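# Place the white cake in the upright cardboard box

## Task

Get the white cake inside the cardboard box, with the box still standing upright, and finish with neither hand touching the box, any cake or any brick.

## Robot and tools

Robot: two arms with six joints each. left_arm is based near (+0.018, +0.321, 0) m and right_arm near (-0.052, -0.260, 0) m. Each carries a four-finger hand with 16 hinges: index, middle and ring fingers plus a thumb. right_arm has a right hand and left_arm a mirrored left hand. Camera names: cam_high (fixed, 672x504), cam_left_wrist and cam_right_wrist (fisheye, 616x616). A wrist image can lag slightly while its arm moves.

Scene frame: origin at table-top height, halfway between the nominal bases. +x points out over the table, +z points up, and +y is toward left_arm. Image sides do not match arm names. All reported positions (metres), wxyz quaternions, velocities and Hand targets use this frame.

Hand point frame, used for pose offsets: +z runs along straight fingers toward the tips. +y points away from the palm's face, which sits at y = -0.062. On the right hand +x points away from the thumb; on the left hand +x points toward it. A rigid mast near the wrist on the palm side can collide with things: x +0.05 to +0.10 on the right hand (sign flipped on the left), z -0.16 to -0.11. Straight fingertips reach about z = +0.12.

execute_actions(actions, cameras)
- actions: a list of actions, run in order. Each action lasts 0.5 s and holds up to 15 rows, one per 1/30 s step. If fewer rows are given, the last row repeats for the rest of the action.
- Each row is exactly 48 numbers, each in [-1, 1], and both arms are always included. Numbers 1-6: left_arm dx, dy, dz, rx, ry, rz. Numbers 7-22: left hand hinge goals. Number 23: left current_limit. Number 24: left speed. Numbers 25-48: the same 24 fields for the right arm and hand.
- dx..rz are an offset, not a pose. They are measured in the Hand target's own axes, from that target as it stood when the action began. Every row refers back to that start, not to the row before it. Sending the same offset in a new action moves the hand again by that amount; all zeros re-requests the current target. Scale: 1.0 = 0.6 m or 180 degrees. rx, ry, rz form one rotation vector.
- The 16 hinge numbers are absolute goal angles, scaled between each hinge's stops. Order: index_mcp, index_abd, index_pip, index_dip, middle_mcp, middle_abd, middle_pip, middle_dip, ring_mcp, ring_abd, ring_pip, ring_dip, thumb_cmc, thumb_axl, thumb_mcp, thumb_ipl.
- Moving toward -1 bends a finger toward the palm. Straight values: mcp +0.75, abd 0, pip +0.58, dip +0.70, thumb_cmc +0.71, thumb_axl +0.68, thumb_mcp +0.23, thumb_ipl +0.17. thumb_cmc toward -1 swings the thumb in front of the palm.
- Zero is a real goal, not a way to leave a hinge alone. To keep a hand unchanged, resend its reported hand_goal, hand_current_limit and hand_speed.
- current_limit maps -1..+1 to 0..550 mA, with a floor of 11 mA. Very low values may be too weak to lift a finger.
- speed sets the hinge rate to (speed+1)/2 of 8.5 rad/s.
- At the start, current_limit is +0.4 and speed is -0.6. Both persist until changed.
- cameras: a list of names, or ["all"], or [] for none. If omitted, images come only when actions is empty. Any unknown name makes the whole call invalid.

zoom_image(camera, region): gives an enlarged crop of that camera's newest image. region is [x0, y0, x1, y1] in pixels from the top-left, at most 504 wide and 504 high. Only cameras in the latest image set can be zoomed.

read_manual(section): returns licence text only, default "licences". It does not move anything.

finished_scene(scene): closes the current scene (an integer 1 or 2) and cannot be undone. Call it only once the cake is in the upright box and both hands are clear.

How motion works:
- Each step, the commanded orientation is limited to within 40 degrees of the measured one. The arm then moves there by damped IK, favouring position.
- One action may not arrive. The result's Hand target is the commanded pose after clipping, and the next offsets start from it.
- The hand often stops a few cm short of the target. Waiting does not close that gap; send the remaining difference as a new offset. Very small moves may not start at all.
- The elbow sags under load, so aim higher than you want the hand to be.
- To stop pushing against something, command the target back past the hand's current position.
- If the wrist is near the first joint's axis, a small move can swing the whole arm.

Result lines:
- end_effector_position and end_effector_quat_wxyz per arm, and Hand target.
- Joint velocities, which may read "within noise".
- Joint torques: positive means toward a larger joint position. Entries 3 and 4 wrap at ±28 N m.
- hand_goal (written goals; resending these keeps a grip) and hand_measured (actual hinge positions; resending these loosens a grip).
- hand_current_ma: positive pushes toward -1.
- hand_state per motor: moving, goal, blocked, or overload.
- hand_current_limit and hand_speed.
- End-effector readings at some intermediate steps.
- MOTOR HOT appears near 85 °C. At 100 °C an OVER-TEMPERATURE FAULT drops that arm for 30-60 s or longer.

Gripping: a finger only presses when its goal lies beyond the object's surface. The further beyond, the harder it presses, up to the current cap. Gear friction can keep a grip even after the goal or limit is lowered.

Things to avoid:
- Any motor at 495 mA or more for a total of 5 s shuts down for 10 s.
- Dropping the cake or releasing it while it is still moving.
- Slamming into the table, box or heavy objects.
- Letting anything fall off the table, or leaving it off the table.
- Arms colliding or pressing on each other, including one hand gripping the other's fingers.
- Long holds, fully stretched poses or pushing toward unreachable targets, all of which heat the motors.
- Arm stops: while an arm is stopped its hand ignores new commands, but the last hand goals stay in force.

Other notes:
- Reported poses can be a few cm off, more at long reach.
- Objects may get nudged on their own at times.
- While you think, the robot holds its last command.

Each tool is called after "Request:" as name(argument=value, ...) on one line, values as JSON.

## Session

Request:
execute_actions(actions=[])

Request:
zoom_image(camera="cam_high", region=[200, 90, 480, 370])

Scene clock: 0.00 s.
left_arm: end_effector_position=(+0.4416, +0.5125, +0.1752) hand_goal=(+0.754, +0.000, +0.576, +0.696, +0.754, +0.000, +0.576, +0.696, +0.754, +0.000, +0.576, +0.696, +0.714, +0.678, +0.226, +0.168) hand_measured=(+0.754, +0.000, +0.576, +0.696, +0.754, +0.000, +0.576, +0.696, +0.754, +0.000, +0.576, +0.696, +0.714, +0.678, +0.226, +0.168) hand_current_ma=(+0, +0, +0, +0, +0, +0, +0, +0, +0, +0, +0, +0, +0, +0, +0, +0) hand_state=(goal, goal, goal, goal, goal, goal, goal, goal, goal, goal, goal, goal, goal, goal, goal, goal) hand_current_limit=0.40 hand_speed=-0.60 end_effector_quat_wxyz=(-0.546, +0.826, -0.009, -0.143) | right_arm: end_effector_position=(+0.4653, -0.2669, +0.2258) hand_goal=(+0.754, +0.000, +0.576, +0.696, +0.754, +0.000, +0.576, +0.696, +0.754, +0.000, +0.576, +0.696, +0.714, +0.678, +0.226, +0.168) hand_measured=(+0.754, +0.000, +0.576, +0.696, +0.754, +0.000, +0.576, +0.696, +0.754, +0.000, +0.576, +0.696, +0.714, +0.678, +0.226, +0.168) hand_current_ma=(+0, +0, +0, +0, +0, +0, +0, +0, +0, +0, +0, +0, +0, +0, +0, +0) hand_state=(goal, goal, goal, goal, goal, goal, goal, goal, goal, goal, goal, goal, goal, goal, goal, goal) hand_current_limit=0.40 hand_speed=-0.60 end_effector_quat_wxyz=(-0.053, +0.477, +0.819, +0.315)
Joint positions: left_arm=[0.111 1.635 1.337 -1.523 -1.186 1.568] | right_arm=[-0.263 1.454 1.169 -1.228 -0.648 -0.782]
Joint velocities: within noise
Joint torques (N m): no reading
Heat: left arm: hottest waist 26 °C; right arm: hottest shoulder 24 °C.
Hand target: left_arm +0.4490, +0.5137, +0.1854; -0.548, +0.826, -0.001, -0.131 | right_arm +0.4722, -0.2688, +0.2409; -0.037, +0.472, +0.821, +0.319
camera_calibration:
cam_left_wrist: T_world_to_cam=[[-0.666344, 0.163324, 0.727537, 0.051565], [0.588399, -0.484153, 0.647597, -0.192587], [0.458008, 0.859605, 0.226513, -0.562813], [0, 0, 0, 1]] pos_world=[0.405451, 0.382134, 0.214688]
cam_right_wrist: T_world_to_cam=[[0.912239, -0.409422, -0.0139203, -0.496423], [-0.384375, -0.867196, 0.316586, -0.198759], [-0.141689, -0.283451, -0.948462, 0.316972], [0, 0, 0, 1]] pos_world=[0.42137, -0.285763, 0.35665]

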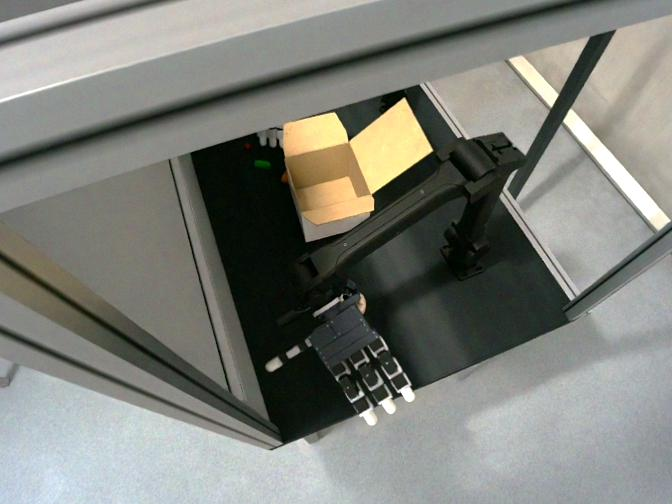

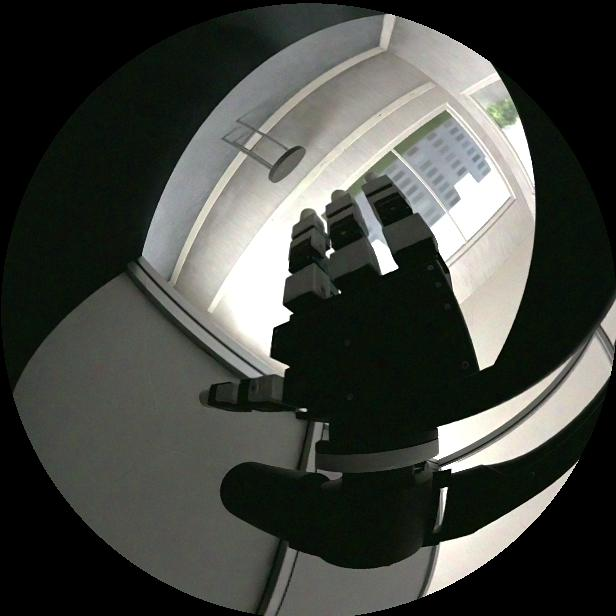

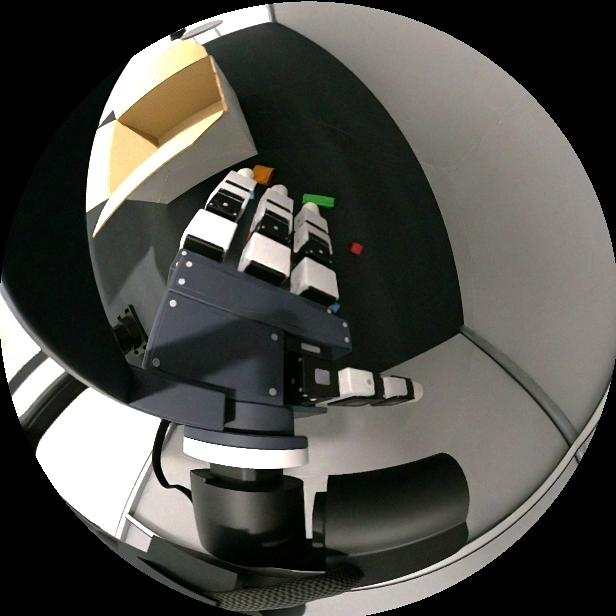

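Scaled by 1.800 from the camera's 672x504 image, which has a finer 960x720 frame.

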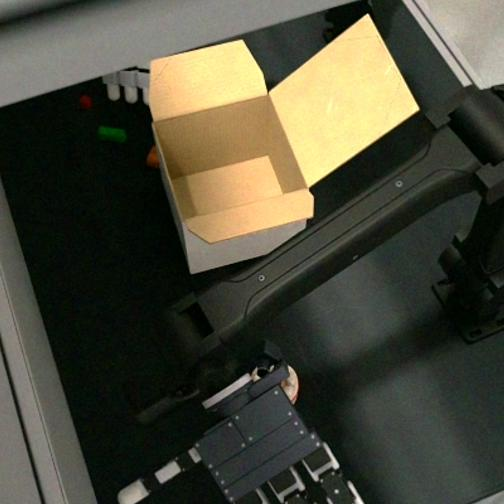

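Request:
zoom_image(camera="cam_high", region=[290, 250, 440, 400])

Request:
zoom_image(camera="cam_high", region=[230, 90, 450, 260])

Request:
zoom_image(camera="cam_right_wrist", region=[60, 20, 380, 330])

Scaled by 3.360 from the camera's 672x504 image, which has a finer 960x720 frame.

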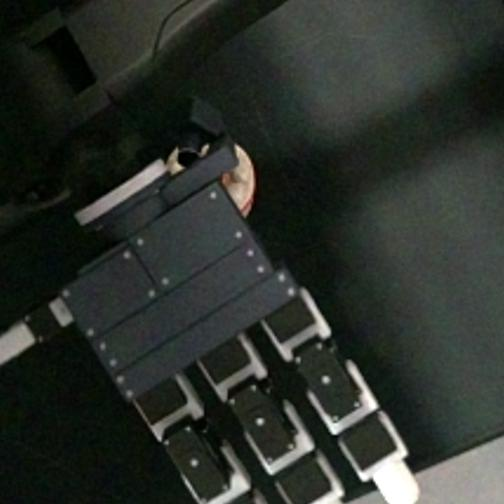

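Scaled by 2.291 from the camera's 672x504 image, which has a finer 960x720 frame.

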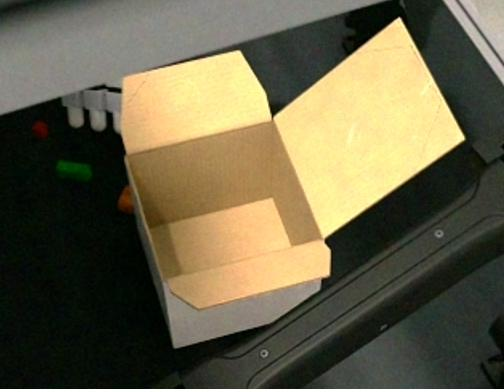

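Scaled by 1.575 from the camera's 616x616 image, which has a finer 880x880 frame.

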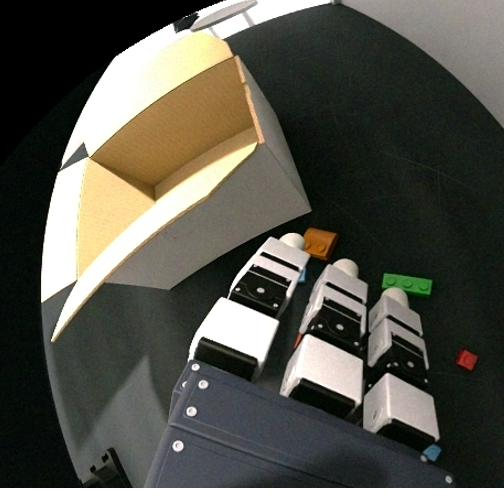

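Request:
execute_actions(actions=[[[-0.0271,-0.1131,-0.0456,0,0,0,0.754,0.3,0.576,0.696,-0.479,0,-0.591,0.406,0.754,-0.3,0.576,0.696,0.714,0.678,0.226,0.168,0.4,-0.6,-0.0338,-0.0037,-0.071,0,0,0,0.754,0,0.576,0.696,0.754,0,0.576,0.696,0.754,0,0.576,0.696,0.714,0.678,0.226,0.168,0.4,-0.6]],[[-0.0271,-0.1131,-0.0456,0,0,0,0.754,0.3,0.576,0.696,-0.479,0,-0.591,0.406,0.754,-0.3,0.576,0.696,0.714,0.678,0.226,0.168,0.4,-0.6,-0.0338,-0.0037,-0.071,0,0,0,0.754,0,0.576,0.696,0.754,0,0.576,0.696,0.754,0,0.576,0.696,0.714,0.678,0.226,0.168,0.4,-0.6]],[[-0.0310,0.0529,-0.0838,-0.0926,0.0221,-0.0001,0.754,0.3,0.576,0.696,-0.479,0,-0.591,0.406,0.754,-0.3,0.576,0.696,0.714,0.678,0.226,0.168,0.4,-0.6,0,0,0,0,0,0,0.754,0,0.576,0.696,0.754,0,0.576,0.696,0.754,0,0.576,0.696,0.714,0.678,0.226,0.168,0.4,-0.6]]], cameras=["cam_high"])

Scene clock: 6.83 s.
left_arm: end_effector_position=(+0.4355, +0.4581, +0.3187) hand_goal=(+0.754, +0.300, +0.576, +0.696, -0.478, +0.000, -0.590, +0.406, +0.754, -0.300, +0.576, +0.696, +0.714, +0.678, +0.226, +0.168) hand_measured=(+0.744, +0.298, +0.576, +0.696, -0.466, +0.000, -0.584, +0.408, +0.746, -0.296, +0.576, +0.696, +0.706, +0.678, +0.226, +0.168) hand_current_ma=(-24, -4, +0, +0, +30, +0, +11, +5, -20, +8, +0, +0, -20, -1, -1, +0) hand_state=(goal, goal, goal, goal, goal, goal, goal, goal, goal, goal, goal, goal, goal, goal, goal, goal) hand_current_limit=0.40 hand_speed=-0.60 end_effector_quat_wxyz=(-0.422, +0.904, -0.018, -0.061) | right_arm: end_effector_position=(+0.4607, -0.3424, +0.2727) hand_goal=(+0.754, +0.000, +0.576, +0.696, +0.754, +0.000, +0.576, +0.696, +0.754, +0.000, +0.576, +0.696, +0.714, +0.678, +0.226, +0.168) hand_measured=(+0.756, +0.000, +0.576, +0.696, +0.756, +0.000, +0.576, +0.696, +0.756, +0.000, +0.576, +0.696, +0.716, +0.678, +0.224, +0.168) hand_current_ma=(+1, +0, +0, +0, +1, +0, +0, +0, +1, +0, +0, +0, +1, +0, -2, +0) hand_state=(goal, goal, goal, goal, goal, goal, goal, goal, goal, goal, goal, goal, goal, goal, goal, goal) hand_current_limit=0.40 hand_speed=-0.60 end_effector_quat_wxyz=(-0.055, +0.480, +0.816, +0.317)
Joint positions: left_arm=[0.107 1.451 1.598 -1.698 -0.881 1.76] | right_arm=[-0.432 1.51 1.355 -1.487 -0.652 -0.986]
Joint torques (N m): left_arm=[-0.32 -11.75 9.24 -0.49 -0.71 0.01] | right_arm=[-0.79 -11.58 10.11 -0.39 -0.82 -0.2]
Heat: left arm: hottest shoulder 27 °C; right arm: hottest elbow 25 °C.
Hand target: left_arm +0.4373, +0.4531, +0.3290; -0.422, +0.901, -0.001, -0.101 | right_arm +0.4706, -0.3484, +0.2918; -0.037, +0.471, +0.821, +0.319
Off the commanded pose: left_arm 0.012 m, 5 deg | right_arm 0.022 m, 2 deg.
joint sent to its limit (left arm) — joint 4 (wrist pitch), lower limit. The joint targets are off in orientation, not in position.
Step readings (end_effector_position of left_arm | right_arm):
0: (+0.4416, +0.5125, +0.1752) | (+0.4653, -0.2669, +0.2258)
1: (+0.4414, +0.5125, +0.1752) | (+0.4652, -0.2668, +0.2258)
2: (+0.4403, +0.5123, +0.1763) | (+0.4644, -0.2675, +0.2261)
4: (+0.4361, +0.5117, +0.1833) | (+0.4607, -0.2708, +0.2284)
8: (+0.4367, +0.5117, +0.2129) | (+0.4591, -0.2902, +0.2401)
15: (+0.4390, +0.5120, +0.2474) | (+0.4606, -0.3036, +0.2520)
16: (+0.4385, +0.5119, +0.2477) | (+0.4605, -0.3035, +0.2519)
17: (+0.4380, +0.5118, +0.2490) | (+0.4597, -0.3045, +0.2521)
19: (+0.4392, +0.5116, +0.2565) | (+0.4590, -0.3082, +0.2546)
23: (+0.4443, +0.5120, +0.2863) | (+0.4614, -0.3300, +0.2662)
30: (+0.4432, +0.5116, +0.3221) | (+0.4609, -0.3435, +0.2767)
31: (+0.4433, +0.5103, +0.3215) | (+0.4608, -0.3432, +0.2764)
32: (+0.4437, +0.5032, +0.3163) | (+0.4607, -0.3430, +0.2759)
34: (+0.4439, +0.4843, +0.3056) | (+0.4607, -0.3429, +0.2747)
38: (+0.4420, +0.4649, +0.3050) | (+0.4609, -0.3427, +0.2727)
45: (+0.4356, +0.4587, +0.3184) | (+0.4607, -0.3425, +0.2726)
Images, in order (width x height): cam_high 672x504.

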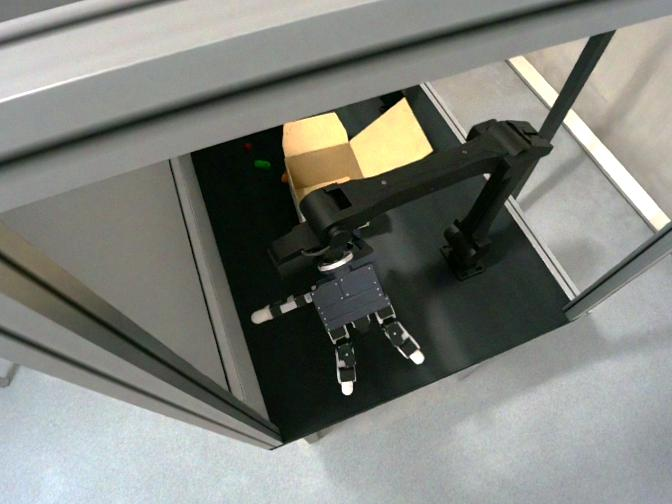

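Request:
execute_actions(actions=[[[-0.0258,0.075,-0.067,-0.0926,0.0221,-0.0001,0.754,0.3,0.576,0.696,-0.479,0,-0.591,0.406,0.754,-0.3,0.576,0.696,0.714,0.678,0.226,0.168,0.4,-0.6,0,0,0,0,0,0,0.754,0,0.576,0.696,0.754,0,0.576,0.696,0.754,0,0.576,0.696,0.714,0.678,0.226,0.168,0.4,-0.6]],[[-0.022,0.0913,-0.0443,-0.0926,0.0221,-0.0001,0.754,0.3,0.576,0.696,-0.479,0,-0.591,0.406,0.754,-0.3,0.576,0.696,0.714,0.678,0.226,0.168,0.4,-0.6,0,0,0,0,0,0,0.754,0,0.576,0.696,0.754,0,0.576,0.696,0.754,0,0.576,0.696,0.714,0.678,0.226,0.168,0.4,-0.6]],[[-0.0198,0.1004,-0.0176,-0.0926,0.0221,-0.0001,0.754,0.3,0.576,0.696,-0.479,0,-0.591,0.406,0.754,-0.3,0.576,0.696,0.714,0.678,0.226,0.168,0.4,-0.6,0,0,0,0,0,0,0.754,0,0.576,0.696,0.754,0,0.576,0.696,0.754,0,0.576,0.696,0.714,0.678,0.226,0.168,0.4,-0.6]]], cameras=["cam_high","cam_left_wrist"])

Request:
zoom_image(camera="cam_high", region=[290, 210, 440, 360])

Request:
zoom_image(camera="cam_left_wrist", region=[220, 80, 480, 320])

Scene clock: 9.53 s.
left_arm: end_effector_position=(+0.4024, +0.2755, +0.3065) hand_goal=(+0.754, +0.300, +0.576, +0.696, -0.478, +0.000, -0.590, +0.406, +0.754, -0.300, +0.576, +0.696, +0.714, +0.678, +0.226, +0.168) hand_measured=(+0.752, +0.298, +0.576, +0.696, -0.466, +0.000, -0.586, +0.408, +0.752, -0.296, +0.576, +0.696, +0.710, +0.678, +0.224, +0.168) hand_current_ma=(-5, -4, +0, +0, +30, +0, +7, +4, -4, +7, +0, +0, -6, -1, -5, +0) hand_state=(goal, goal, goal, goal, goal, goal, goal, goal, goal, goal, goal, goal, goal, goal, goal, goal) hand_current_limit=0.40 hand_speed=-0.60 end_effector_quat_wxyz=(-0.001, +1.000, +0.000, -0.010) | right_arm: end_effector_position=(+0.4607, -0.3424, +0.2727) hand_goal=(+0.754, +0.000, +0.576, +0.696, +0.754, +0.000, +0.576, +0.696, +0.754, +0.000, +0.576, +0.696, +0.714, +0.678, +0.226, +0.168) hand_measured=(+0.756, +0.000, +0.576, +0.696, +0.756, +0.000, +0.576, +0.696, +0.756, +0.000, +0.576, +0.696, +0.716, +0.678, +0.224, +0.168) hand_current_ma=(+1, +0, +0, +0, +1, +0, +0, +0, +1, +0, +0, +0, +1, +0, -2, +0) hand_state=(goal, goal, goal, goal, goal, goal, goal, goal, goal, goal, goal, goal, goal, goal, goal, goal) hand_current_limit=0.40 hand_speed=-0.60 end_effector_quat_wxyz=(-0.055, +0.480, +0.816, +0.317)
Joint positions: left_arm=[0.075 1.309 1.416 -1.698 -0.004 1.678] | right_arm=[-0.432 1.51 1.355 -1.487 -0.652 -0.986]
Joint torques (N m): left_arm=[-0.38 -9.88 7.24 0.25 0.35 -0.11] | right_arm=[-1.26 -11.58 9.95 -0.28 -0.81 -0.17]
Heat: left arm: hottest shoulder 27 °C; right arm: hottest elbow 26 °C.
Hand target: left_arm +0.4021, +0.2706, +0.3101; +0.000, +1.000, +0.000, -0.001 | right_arm +0.4706, -0.3484, +0.2918; -0.037, +0.472, +0.821, +0.319
Off the commanded pose: left_arm 0.006 m, 1 deg | right_arm 0.022 m, 2 deg.
Step readings (end_effector_position of left_arm | right_arm):
0: (+0.4355, +0.4581, +0.3187) | (+0.4607, -0.3424, +0.2727)
1: (+0.4358, +0.4562, +0.3179) | (+0.4607, -0.3424, +0.2727)
2: (+0.4368, +0.4474, +0.3152) | (+0.4607, -0.3424, +0.2727)
4: (+0.4383, +0.4259, +0.3113) | (+0.4607, -0.3424, +0.2727)
8: (+0.4348, +0.4034, +0.3147) | (+0.4607, -0.3424, +0.2727)
15: (+0.4290, +0.3970, +0.3232) | (+0.4607, -0.3424, +0.2727)
16: (+0.4292, +0.3948, +0.3228) | (+0.4607, -0.3424, +0.2727)
17: (+0.4297, +0.3857, +0.3215) | (+0.4607, -0.3424, +0.2727)
19: (+0.4274, +0.3639, +0.3174) | (+0.4607, -0.3424, +0.2727)
23: (+0.4204, +0.3423, +0.3121) | (+0.4607, -0.3424, +0.2727)
30: (+0.4183, +0.3370, +0.3124) | (+0.4607, -0.3424, +0.2727)
31: (+0.4183, +0.3349, +0.3127) | (+0.4607, -0.3424, +0.2727)
32: (+0.4185, +0.3258, +0.3137) | (+0.4607, -0.3424, +0.2727)
34: (+0.4152, +0.3048, +0.3143) | (+0.4607, -0.3424, +0.2727)
38: (+0.4063, +0.2826, +0.3092) | (+0.4607, -0.3424, +0.2727)
45: (+0.4028, +0.2759, +0.3050) | (+0.4607, -0.3424, +0.2727)
camera_calibration:
cam_left_wrist: T_world_to_cam=[[-0.795828, 0.605312, -0.0159741, 0.12688], [0.353407, 0.485737, 0.799477, -0.588522], [0.491692, 0.630601, -0.600485, -0.0677605], [0, 0, 0, 1]] pos_world=[0.34228, 0.251794, 0.431847]
Images, in order (width x height): cam_high 672x504, cam_left_wrist 616x616.

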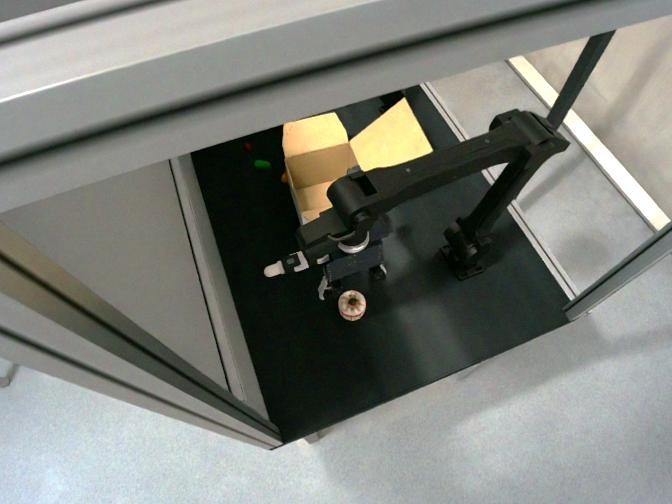

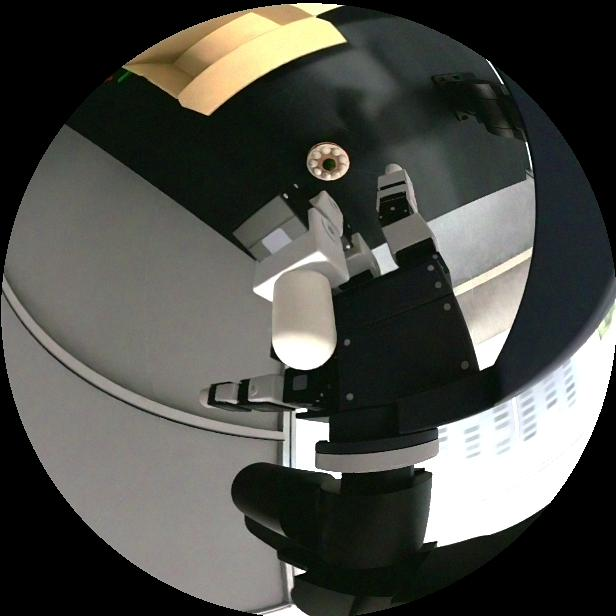

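Scaled by 3.360 from the camera's 672x504 image, which has a finer 960x720 frame.

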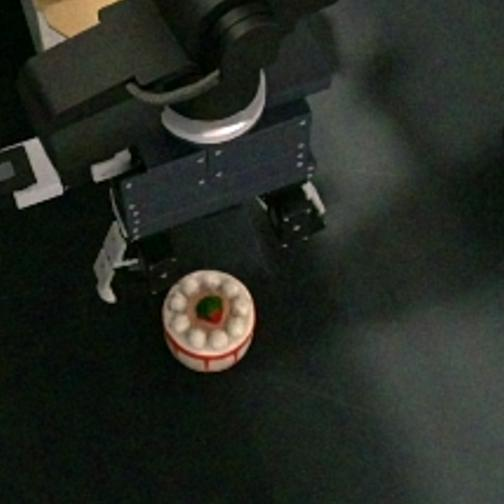

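Scaled by 1.938 from the camera's 616x616 image, which has a finer 880x880 frame.

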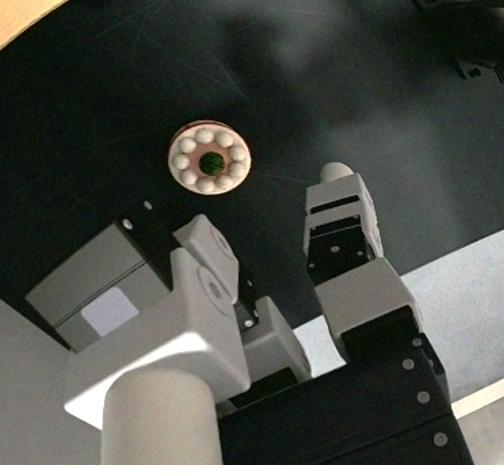

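Request:
execute_actions(actions=[[[-0.0168,0.0277,0.0888,0,0,0,0.754,0.3,0.576,0.696,-0.479,0,-0.591,0.406,0.754,-0.3,0.576,0.696,0.714,0.678,0.226,0.168,0.4,-0.6,0,0,0,0,0,0,0.754,0,0.576,0.696,0.754,0,0.576,0.696,0.754,0,0.576,0.696,0.714,0.678,0.226,0.168,0.4,-0.6]],[[0,0,0.0888,0,0,0,0.754,0.3,0.576,0.696,-0.479,0,-0.591,0.406,0.754,-0.3,0.576,0.696,0.714,0.678,0.226,0.168,0.4,-0.6,0,0,0,0,0,0,0.754,0,0.576,0.696,0.754,0,0.576,0.696,0.754,0,0.576,0.696,0.714,0.678,0.226,0.168,0.4,-0.6]]], cameras=["cam_high","cam_left_wrist"])

Request:
zoom_image(camera="cam_high", region=[290, 230, 420, 360])

Request:
zoom_image(camera="cam_left_wrist", region=[240, 100, 460, 300])

Scene clock: 12.53 s.
left_arm: end_effector_position=(+0.3885, +0.2580, +0.2030) hand_goal=(+0.754, +0.300, +0.576, +0.696, -0.478, +0.000, -0.590, +0.406, +0.754, -0.300, +0.576, +0.696, +0.714, +0.678, +0.226, +0.168) hand_measured=(+0.752, +0.298, +0.576, +0.696, -0.466, +0.000, -0.586, +0.408, +0.752, -0.296, +0.576, +0.696, +0.712, +0.678, +0.224, +0.168) hand_current_ma=(-4, -4, +0, +0, +30, +0, +6, +4, -4, +6, +0, +0, -4, -1, -6, +0) hand_state=(goal, goal, goal, goal, goal, goal, goal, goal, goal, goal, goal, goal, goal, goal, goal, goal) hand_current_limit=0.40 hand_speed=-0.60 end_effector_quat_wxyz=(-0.001, +1.000, +0.001, -0.008) | right_arm: end_effector_position=(+0.4607, -0.3424, +0.2727) hand_goal=(+0.754, +0.000, +0.576, +0.696, +0.754, +0.000, +0.576, +0.696, +0.754, +0.000, +0.576, +0.696, +0.714, +0.678, +0.226, +0.168) hand_measured=(+0.756, +0.000, +0.576, +0.696, +0.756, +0.000, +0.576, +0.696, +0.756, +0.000, +0.576, +0.696, +0.716, +0.678, +0.224, +0.168) hand_current_ma=(+1, +0, +0, +0, +1, +0, +0, +0, +1, +0, +0, +0, +1, +0, -2, +0) hand_state=(goal, goal, goal, goal, goal, goal, goal, goal, goal, goal, goal, goal, goal, goal, goal, goal) hand_current_limit=0.40 hand_speed=-0.60 end_effector_quat_wxyz=(-0.055, +0.480, +0.816, +0.317)
Joint positions: left_arm=[0.03 1.273 1.111 -1.425 -0.002 1.633] | right_arm=[-0.432 1.51 1.355 -1.487 -0.652 -0.986]
Joint torques (N m): left_arm=[-0.38 -8.06 7.42 0.39 0.29 -0.11] | right_arm=[-1.03 -11.46 9.78 -0.43 -0.87 -0.2]
Heat: left arm: hottest shoulder 27 °C; right arm: hottest elbow 26 °C.
Hand target: left_arm +0.3918, +0.2538, +0.2036; +0.000, +1.000, +0.000, -0.001 | right_arm +0.4706, -0.3484, +0.2918; -0.037, +0.472, +0.821, +0.319
Off the commanded pose: left_arm 0.005 m, 1 deg | right_arm 0.022 m, 2 deg.
Step readings (end_effector_position of left_arm | right_arm):
0: (+0.4025, +0.2755, +0.3065) | (+0.4607, -0.3424, +0.2727)
1: (+0.4023, +0.2753, +0.3059) | (+0.4607, -0.3424, +0.2727)
2: (+0.4025, +0.2739, +0.3027) | (+0.4607, -0.3424, +0.2727)
4: (+0.3988, +0.2711, +0.2895) | (+0.4607, -0.3424, +0.2727)
8: (+0.3862, +0.2615, +0.2597) | (+0.4607, -0.3424, +0.2727)
15: (+0.3894, +0.2581, +0.2526) | (+0.4607, -0.3424, +0.2727)
16: (+0.3899, +0.2582, +0.2522) | (+0.4607, -0.3424, +0.2727)
17: (+0.3913, +0.2583, +0.2497) | (+0.4607, -0.3424, +0.2727)
19: (+0.3916, +0.2583, +0.2385) | (+0.4607, -0.3424, +0.2727)
23: (+0.3845, +0.2579, +0.2104) | (+0.4607, -0.3424, +0.2727)
30: (+0.3878, +0.2580, +0.2030) | (+0.4607, -0.3424, +0.2727)
camera_calibration:
cam_left_wrist: T_world_to_cam=[[-0.795975, 0.604993, -0.0201527, 0.12563], [0.349161, 0.486069, 0.801139, -0.491073], [0.494479, 0.63065, -0.598139, -0.113698], [0, 0, 0, 1]] pos_world=[0.327683, 0.234394, 0.327943]
Images, in order (width x height): cam_high 672x504, cam_left_wrist 616x616.

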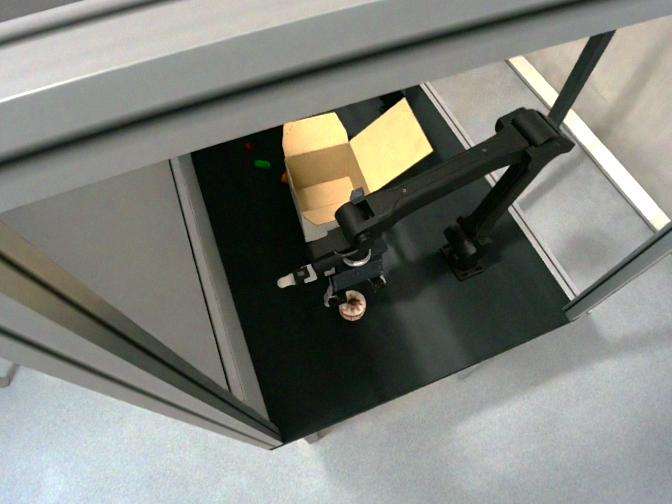

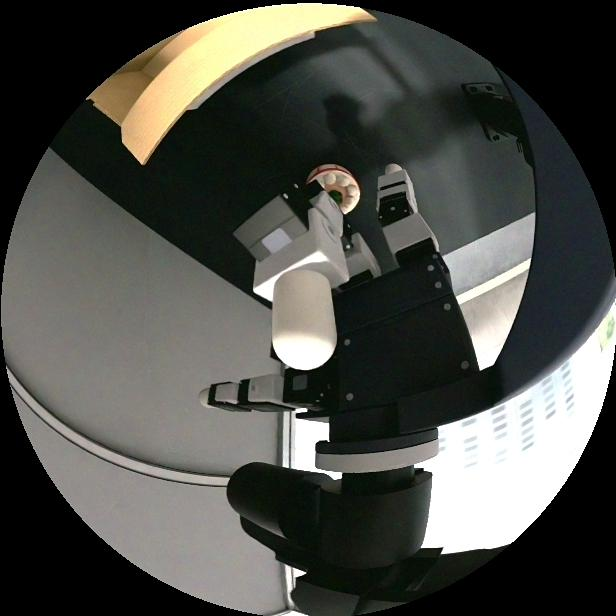

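Scaled by 3.877 from the camera's 672x504 image, which has a finer 960x720 frame.

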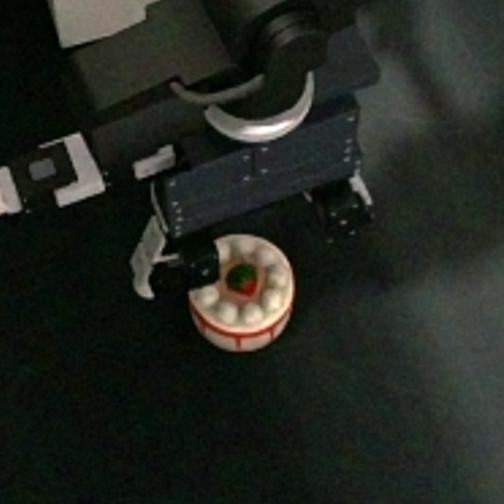

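Scaled by 2.291 from the camera's 616x616 image, which has a finer 880x880 frame.

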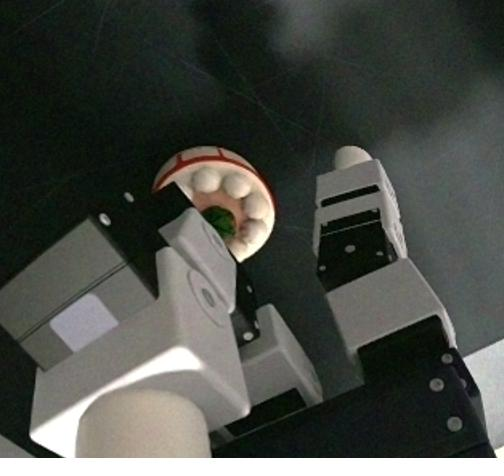

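Request:
execute_actions(actions=[[[0.0095,0.0005,0.045,0,0,0,0.754,0.3,0.576,0.696,-0.479,0,-0.591,0.406,0.754,-0.3,0.576,0.696,0.714,0.678,0.226,0.168,0.4,-0.6,0,0,0,0,0,0,0.754,0,0.576,0.696,0.754,0,0.576,0.696,0.754,0,0.576,0.696,0.714,0.678,0.226,0.168,0.4,-0.6]],[[0,0,0.045,0,0,0,0.754,0.3,0.576,0.696,-0.479,0,-0.591,0.406,0.754,-0.3,0.576,0.696,0.714,0.678,0.226,0.168,0.4,-0.6,0,0,0,0,0,0,0.754,0,0.576,0.696,0.754,0,0.576,0.696,0.754,0,0.576,0.696,0.714,0.678,0.226,0.168,0.4,-0.6]]], cameras=["cam_high","cam_left_wrist"])

Request:
zoom_image(camera="cam_high", region=[290, 230, 420, 360])

Request:
zoom_image(camera="cam_left_wrist", region=[240, 100, 460, 300])

Scene clock: 15.60 s.
left_arm: end_effector_position=(+0.3943, +0.2577, +0.1506) hand_goal=(+0.754, +0.300, +0.576, +0.696, -0.478, +0.000, -0.590, +0.406, +0.754, -0.300, +0.576, +0.696, +0.714, +0.678, +0.226, +0.168) hand_measured=(+0.752, +0.298, +0.576, +0.696, -0.466, +0.000, -0.586, +0.408, +0.752, -0.296, +0.576, +0.696, +0.712, +0.678, +0.224, +0.168) hand_current_ma=(-4, -4, +0, +0, +30, +0, +6, +4, -4, +6, +0, +0, -4, -1, -6, +0) hand_state=(goal, goal, goal, goal, goal, goal, goal, goal, goal, goal, goal, goal, goal, goal, goal, goal) hand_current_limit=0.40 hand_speed=-0.60 end_effector_quat_wxyz=(-0.001, +1.000, +0.001, -0.006) | right_arm: end_effector_position=(+0.4607, -0.3424, +0.2727) hand_goal=(+0.754, +0.000, +0.576, +0.696, +0.754, +0.000, +0.576, +0.696, +0.754, +0.000, +0.576, +0.696, +0.714, +0.678, +0.226, +0.168) hand_measured=(+0.756, +0.000, +0.576, +0.696, +0.756, +0.000, +0.576, +0.696, +0.756, +0.000, +0.576, +0.696, +0.716, +0.678, +0.224, +0.168) hand_current_ma=(+1, +0, +0, +0, +1, +0, +0, +0, +1, +0, +0, +0, +1, +0, -2, +0) hand_state=(goal, goal, goal, goal, goal, goal, goal, goal, goal, goal, goal, goal, goal, goal, goal, goal) hand_current_limit=0.40 hand_speed=-0.60 end_effector_quat_wxyz=(-0.055, +0.480, +0.816, +0.317)
Joint positions: left_arm=[0.029 1.319 1.011 -1.274 -0.002 1.631] | right_arm=[-0.432 1.51 1.355 -1.487 -0.652 -0.986]
Joint torques (N m): left_arm=[-0.38 -8.06 7.09 0.42 0.29 -0.11] | right_arm=[-1.14 -11.46 9.87 -0.32 -0.84 -0.21]
Heat: left arm: hottest shoulder 27 °C; right arm: hottest elbow 27 °C.
Hand target: left_arm +0.3974, +0.2535, +0.1494; +0.000, +1.000, +0.000, -0.001 | right_arm +0.4706, -0.3484, +0.2918; -0.037, +0.472, +0.821, +0.319
Off the commanded pose: left_arm 0.005 m, 1 deg | right_arm 0.022 m, 2 deg.
Step readings (end_effector_position of left_arm | right_arm):
0: (+0.3885, +0.2580, +0.2030) | (+0.4607, -0.3424, +0.2727)
1: (+0.3887, +0.2580, +0.2029) | (+0.4607, -0.3424, +0.2727)
2: (+0.3895, +0.2581, +0.2019) | (+0.4607, -0.3424, +0.2727)
4: (+0.3920, +0.2581, +0.1974) | (+0.4607, -0.3424, +0.2727)
8: (+0.3924, +0.2579, +0.1845) | (+0.4607, -0.3424, +0.2727)
15: (+0.3939, +0.2578, +0.1773) | (+0.4607, -0.3424, +0.2727)
16: (+0.3943, +0.2579, +0.1772) | (+0.4607, -0.3424, +0.2727)
17: (+0.3950, +0.2579, +0.1759) | (+0.4607, -0.3424, +0.2727)
19: (+0.3962, +0.2580, +0.1705) | (+0.4607, -0.3424, +0.2727)
23: (+0.3931, +0.2578, +0.1568) | (+0.4607, -0.3424, +0.2727)
30: (+0.3940, +0.2578, +0.1505) | (+0.4607, -0.3424, +0.2727)
camera_calibration:
cam_left_wrist: T_world_to_cam=[[-0.795887, 0.604984, -0.0236293, 0.129899], [0.345451, 0.485818, 0.802898, -0.449745], [0.49722, 0.630853, -0.595648, -0.1493], [0, 0, 0, 1]] pos_world=[0.332985, 0.234094, 0.275238]
Images, in order (width x height): cam_high 672x504, cam_left_wrist 616x616.

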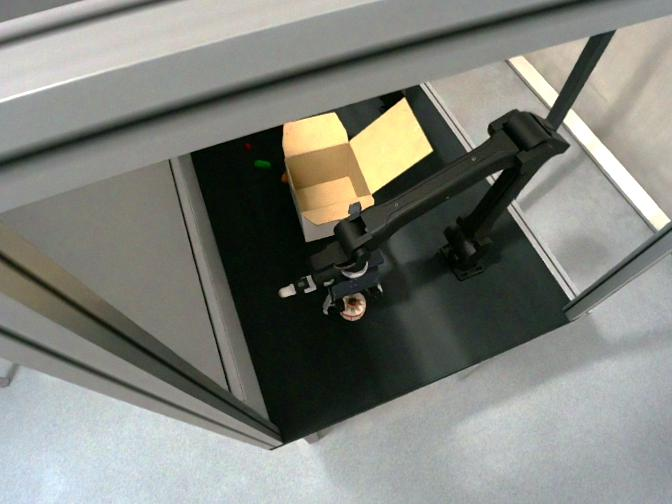

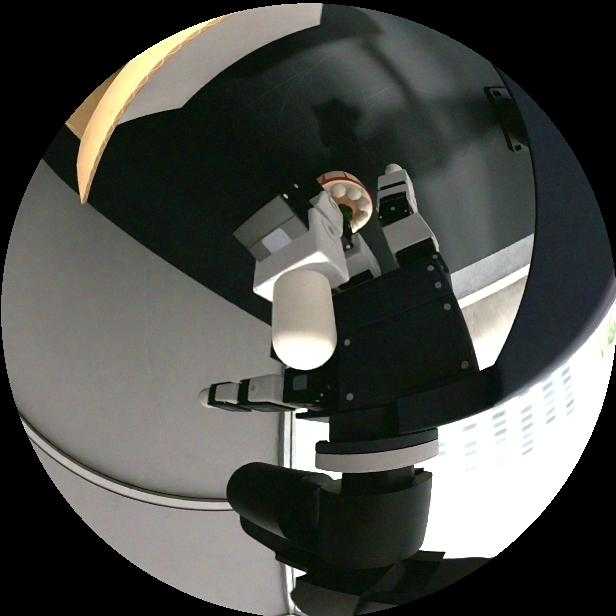

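Scaled by 3.877 from the camera's 672x504 image, which has a finer 960x720 frame.

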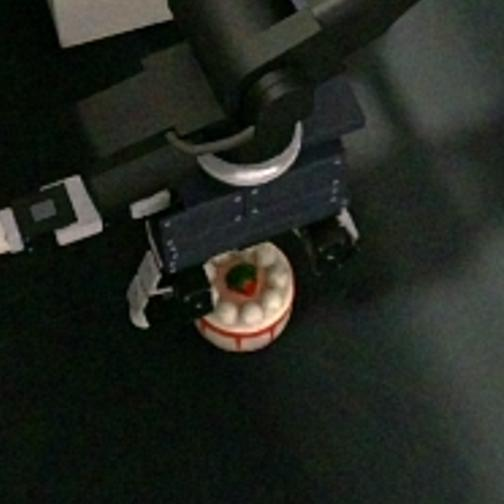

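Scaled by 2.291 from the camera's 616x616 image, which has a finer 880x880 frame.

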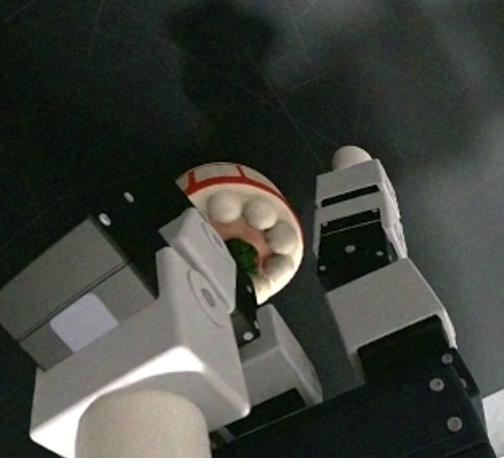

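Request:
execute_actions(actions=[[[0,0,0.0075,0,0,0,0.754,0.3,0.576,0.696,-0.479,0,-0.591,0.406,0.754,-0.3,0.576,0.696,0.714,0.678,0.226,0.168,0.4,-0.9,0,0,0,0,0,0,0.754,0,0.576,0.696,0.754,0,0.576,0.696,0.754,0,0.576,0.696,0.714,0.678,0.226,0.168,0.4,-0.6]],[[0,0,0,0,0,0,0.754,-0.1,0.576,0.696,-0.479,0,-0.591,0.406,0.754,0.1,0.576,0.696,0.714,0.678,0.226,0.168,0.4,-0.9,0,0,0,0,0,0,0.754,0,0.576,0.696,0.754,0,0.576,0.696,0.754,0,0.576,0.696,0.714,0.678,0.226,0.168,0.4,-0.6]],[[0,0,0,0,0,0,0.754,-0.1,0.576,0.696,-0.479,0,-0.591,0.406,0.754,0.1,0.576,0.696,0.714,0.678,0.226,0.168,0.4,-0.9,0,0,0,0,0,0,0.754,0,0.576,0.696,0.754,0,0.576,0.696,0.754,0,0.576,0.696,0.714,0.678,0.226,0.168,0.4,-0.6]]], cameras=["cam_left_wrist"])

Request:
zoom_image(camera="cam_left_wrist", region=[240, 80, 460, 300])

Scene clock: 18.03 s.
left_arm: end_effector_position=(+0.3966, +0.2579, +0.1484) hand_goal=(+0.754, -0.100, +0.576, +0.696, -0.478, +0.000, -0.590, +0.406, +0.754, +0.100, +0.576, +0.696, +0.714, +0.678, +0.226, +0.168) hand_measured=(+0.752, +0.042, +0.576, +0.696, -0.466, +0.000, -0.586, +0.408, +0.752, -0.006, +0.576, +0.696, +0.712, +0.678, +0.224, +0.168) hand_current_ma=(-4, +385, +0, +0, +30, +0, +6, +4, -4, -347, +0, +0, -4, -1, -6, +0) hand_state=(goal, blocked, goal, goal, goal, goal, goal, goal, goal, blocked, goal, goal, goal, goal, goal, goal) hand_current_limit=0.40 hand_speed=-0.90 end_effector_quat_wxyz=(-0.001, +1.000, +0.001, +0.001) | right_arm: end_effector_position=(+0.4607, -0.3424, +0.2727) hand_goal=(+0.754, +0.000, +0.576, +0.696, +0.754, +0.000, +0.576, +0.696, +0.754, +0.000, +0.576, +0.696, +0.714, +0.678, +0.226, +0.168) hand_measured=(+0.756, +0.000, +0.576, +0.696, +0.756, +0.000, +0.576, +0.696, +0.756, +0.000, +0.576, +0.696, +0.716, +0.678, +0.224, +0.168) hand_current_ma=(+1, +0, +0, +0, +1, +0, +0, +0, +1, +0, +0, +0, +1, +0, -2, +0) hand_state=(goal, goal, goal, goal, goal, goal, goal, goal, goal, goal, goal, goal, goal, goal, goal, goal) hand_current_limit=0.40 hand_speed=-0.60 end_effector_quat_wxyz=(-0.055, +0.480, +0.816, +0.317)
Joint positions: left_arm=[0.029 1.319 1.005 -1.255 -0.002 1.631] | right_arm=[-0.432 1.51 1.355 -1.487 -0.652 -0.986]
Joint torques (N m): left_arm=[-0.44 -7.77 6.93 0.2 0.28 -0.11] | right_arm=[-1.2 -11.52 9.91 -0.24 -0.84 -0.2]
Heat: left arm: hottest shoulder 27 °C; right arm: hottest elbow 27 °C.
Hand target: left_arm +0.3974, +0.2535, +0.1451; +0.000, +1.000, +0.000, -0.001 | right_arm +0.4706, -0.3484, +0.2918; -0.037, +0.472, +0.821, +0.319
Off the commanded pose: left_arm 0.006 m, 0 deg | right_arm 0.022 m, 2 deg.
Step readings (end_effector_position of left_arm | right_arm):
0: (+0.3943, +0.2577, +0.1506) | (+0.4607, -0.3424, +0.2727)
1: (+0.3943, +0.2577, +0.1506) | (+0.4607, -0.3424, +0.2727)
2: (+0.3945, +0.2577, +0.1506) | (+0.4607, -0.3424, +0.2727)
4: (+0.3956, +0.2578, +0.1506) | (+0.4607, -0.3424, +0.2727)
8: (+0.3959, +0.2578, +0.1494) | (+0.4607, -0.3424, +0.2727)
15: (+0.3950, +0.2578, +0.1483) | (+0.4607, -0.3424, +0.2727)
16: (+0.3951, +0.2578, +0.1483) | (+0.4607, -0.3424, +0.2727)
17: (+0.3951, +0.2578, +0.1483) | (+0.4607, -0.3424, +0.2727)
19: (+0.3951, +0.2578, +0.1483) | (+0.4607, -0.3424, +0.2727)
23: (+0.3951, +0.2578, +0.1483) | (+0.4607, -0.3424, +0.2727)
30: (+0.3951, +0.2578, +0.1483) | (+0.4607, -0.3424, +0.2727)
31: (+0.3951, +0.2578, +0.1483) | (+0.4607, -0.3424, +0.2727)
32: (+0.3951, +0.2578, +0.1483) | (+0.4607, -0.3424, +0.2727)
34: (+0.3955, +0.2578, +0.1483) | (+0.4607, -0.3424, +0.2727)
38: (+0.3966, +0.2579, +0.1484) | (+0.4607, -0.3424, +0.2727)
45: (+0.3966, +0.2579, +0.1484) | (+0.4607, -0.3424, +0.2727)
camera_calibration:
cam_left_wrist: T_world_to_cam=[[-0.795755, 0.604723, -0.0329057, 0.133015], [0.335447, 0.48535, 0.80741, -0.445466], [0.50423, 0.631463, -0.589072, -0.155709], [0, 0, 0, 1]] pos_world=[0.333791, 0.234094, 0.272327]
Images, in order (width x height): cam_left_wrist 616x616.

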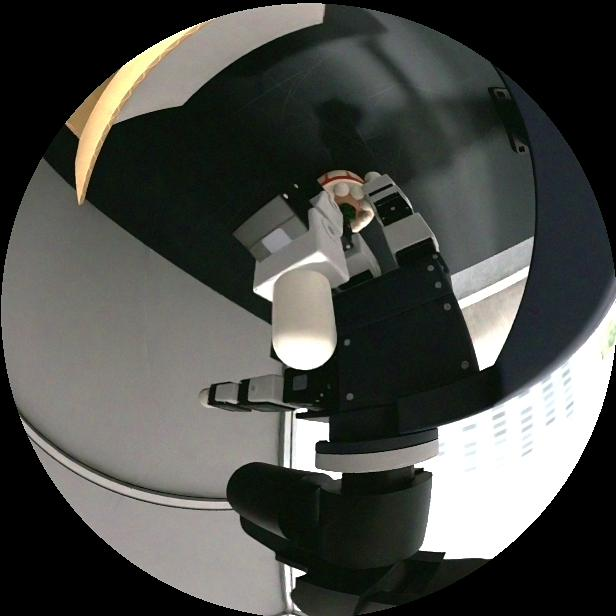

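Scaled by 2.291 from the camera's 616x616 image, which has a finer 880x880 frame.

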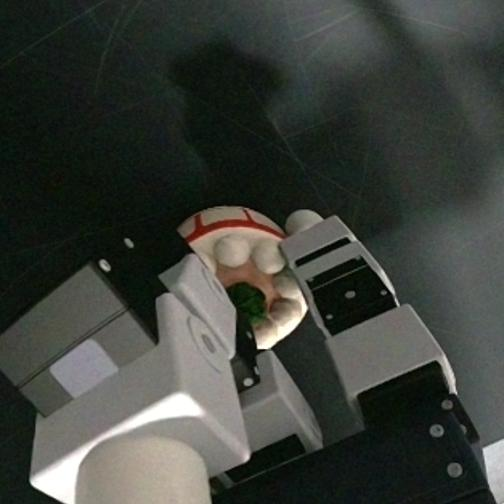

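Request:
execute_actions(actions=[[[0,0,-0.04,0,0,0,0.754,-0.11,0.576,0.696,-0.479,0,-0.591,0.406,0.754,0.14,0.576,0.696,0.714,0.678,0.226,0.168,0.6,-0.9,0,0,0,0,0,0,0.754,0,0.576,0.696,0.754,0,0.576,0.696,0.754,0,0.576,0.696,0.714,0.678,0.226,0.168,0.4,-0.6]],[[0,0,-0.1,0,0,0,0.754,-0.11,0.576,0.696,-0.479,0,-0.591,0.406,0.754,0.14,0.576,0.696,0.714,0.678,0.226,0.168,0.6,-0.9,0,0,0,0,0,0,0.754,0,0.576,0.696,0.754,0,0.576,0.696,0.754,0,0.576,0.696,0.714,0.678,0.226,0.168,0.4,-0.6]],[[0,0,-0.13,0,0,0,0.754,-0.11,0.576,0.696,-0.479,0,-0.591,0.406,0.754,0.14,0.576,0.696,-0.571,0.678,0.226,0.168,0.6,-0.7,0,0,0,0,0,0,0.754,0,0.576,0.696,0.754,0,0.576,0.696,0.754,0,0.576,0.696,0.714,0.678,0.226,0.168,0.4,-0.6]]], cameras=["cam_high","cam_left_wrist"])

Request:
zoom_image(camera="cam_left_wrist", region=[240, 80, 460, 300])

Scene clock: 23.57 s.
left_arm: end_effector_position=(+0.3869, +0.2567, +0.2856) hand_goal=(+0.754, -0.110, +0.576, +0.696, -0.478, +0.000, -0.590, +0.406, +0.754, +0.140, +0.576, +0.696, -0.570, +0.678, +0.226, +0.168) hand_measured=(+0.754, +0.042, +0.576, +0.696, -0.466, +0.000, -0.586, +0.408, +0.752, +0.000, +0.576, +0.696, -0.566, +0.678, +0.224, +0.168) hand_current_ma=(-1, +440, +0, +0, +30, +0, +6, +4, -5, -440, +0, +0, +7, -1, -7, +0) hand_state=(goal, blocked, goal, goal, goal, goal, goal, goal, goal, blocked, goal, goal, goal, goal, goal, goal) hand_current_limit=0.60 hand_speed=-0.70 end_effector_quat_wxyz=(+0.002, +1.000, +0.001, -0.021) | right_arm: end_effector_position=(+0.4607, -0.3424, +0.2727) hand_goal=(+0.754, +0.000, +0.576, +0.696, +0.754, +0.000, +0.576, +0.696, +0.754, +0.000, +0.576, +0.696, +0.714, +0.678, +0.226, +0.168) hand_measured=(+0.756, +0.000, +0.576, +0.696, +0.756, +0.000, +0.576, +0.696, +0.756, +0.000, +0.576, +0.696, +0.716, +0.678, +0.224, +0.168) hand_current_ma=(+1, +0, +0, +0, +1, +0, +0, +0, +1, +0, +0, +0, +1, +0, -2, +0) hand_state=(goal, goal, goal, goal, goal, goal, goal, goal, goal, goal, goal, goal, goal, goal, goal, goal) hand_current_limit=0.40 hand_speed=-0.60 end_effector_quat_wxyz=(-0.055, +0.480, +0.816, +0.317)
Joint positions: left_arm=[0.029 1.275 1.33 -1.669 0.001 1.63] | right_arm=[-0.432 1.51 1.355 -1.487 -0.652 -0.986]
Joint torques (N m): left_arm=[-0.38 -7.65 11.73 -0.72 0.23 -0.09] | right_arm=[-1.79 -11.4 9.91 -0.32 -0.82 -0.21]
Heat: left arm: hottest shoulder 27 °C; right arm: hottest elbow 28 °C.
Hand target: left_arm +0.3977, +0.2535, +0.3071; +0.000, +1.000, +0.000, +0.000 | right_arm +0.4706, -0.3484, +0.2918; -0.037, +0.472, +0.821, +0.319
Off the commanded pose: left_arm 0.024 m, 2 deg | right_arm 0.022 m, 2 deg.
Step readings (end_effector_position of left_arm | right_arm):
0: (+0.3966, +0.2579, +0.1484) | (+0.4607, -0.3424, +0.2727)
1: (+0.3966, +0.2579, +0.1484) | (+0.4607, -0.3424, +0.2727)
2: (+0.3964, +0.2579, +0.1484) | (+0.4607, -0.3424, +0.2727)
4: (+0.3936, +0.2577, +0.1482) | (+0.4607, -0.3424, +0.2727)
8: (+0.3878, +0.2573, +0.1479) | (+0.4607, -0.3424, +0.2727)
15: (+0.3859, +0.2572, +0.1480) | (+0.4607, -0.3424, +0.2727)
16: (+0.3856, +0.2572, +0.1481) | (+0.4607, -0.3424, +0.2727)
17: (+0.3839, +0.2571, +0.1496) | (+0.4607, -0.3424, +0.2727)
19: (+0.3787, +0.2566, +0.1579) | (+0.4607, -0.3424, +0.2727)
23: (+0.3795, +0.2565, +0.1855) | (+0.4607, -0.3424, +0.2727)
30: (+0.3854, +0.2569, +0.2095) | (+0.4607, -0.3424, +0.2727)
31: (+0.3845, +0.2569, +0.2098) | (+0.4607, -0.3424, +0.2727)
32: (+0.3823, +0.2567, +0.2119) | (+0.4607, -0.3424, +0.2727)
34: (+0.3782, +0.2563, +0.2246) | (+0.4607, -0.3424, +0.2727)
38: (+0.3847, +0.2566, +0.2625) | (+0.4607, -0.3424, +0.2727)
45: (+0.3879, +0.2567, +0.2881) | (+0.4607, -0.3424, +0.2727)
camera_calibration:
cam_left_wrist: T_world_to_cam=[[-0.797263, 0.60363, -0.00152415, 0.122382], [0.369998, 0.490679, 0.788883, -0.561791], [0.476941, 0.628383, -0.614542, -0.050613], [0, 0, 0, 1]] pos_world=[0.329571, 0.23359, 0.41227]
Images, in order (width x height): cam_high 672x504, cam_left_wrist 616x616.

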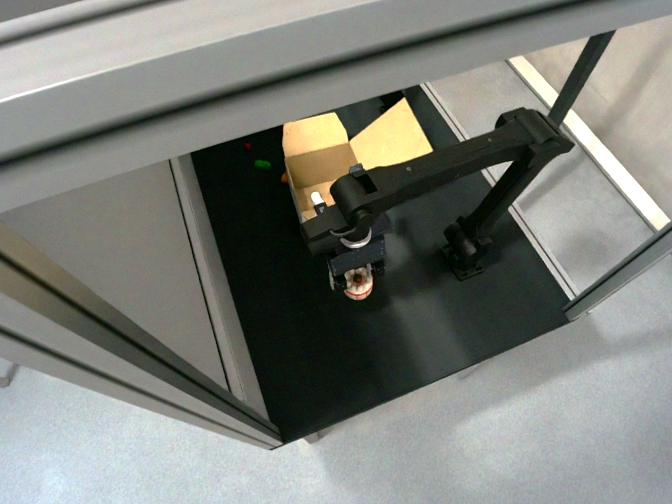

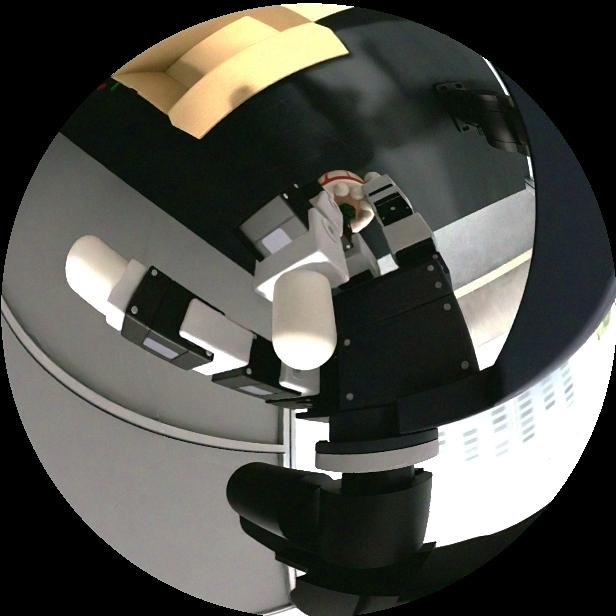

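Scaled by 2.291 from the camera's 616x616 image, which has a finer 880x880 frame.

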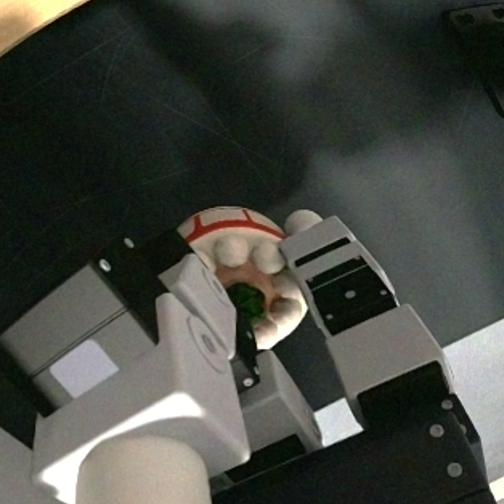

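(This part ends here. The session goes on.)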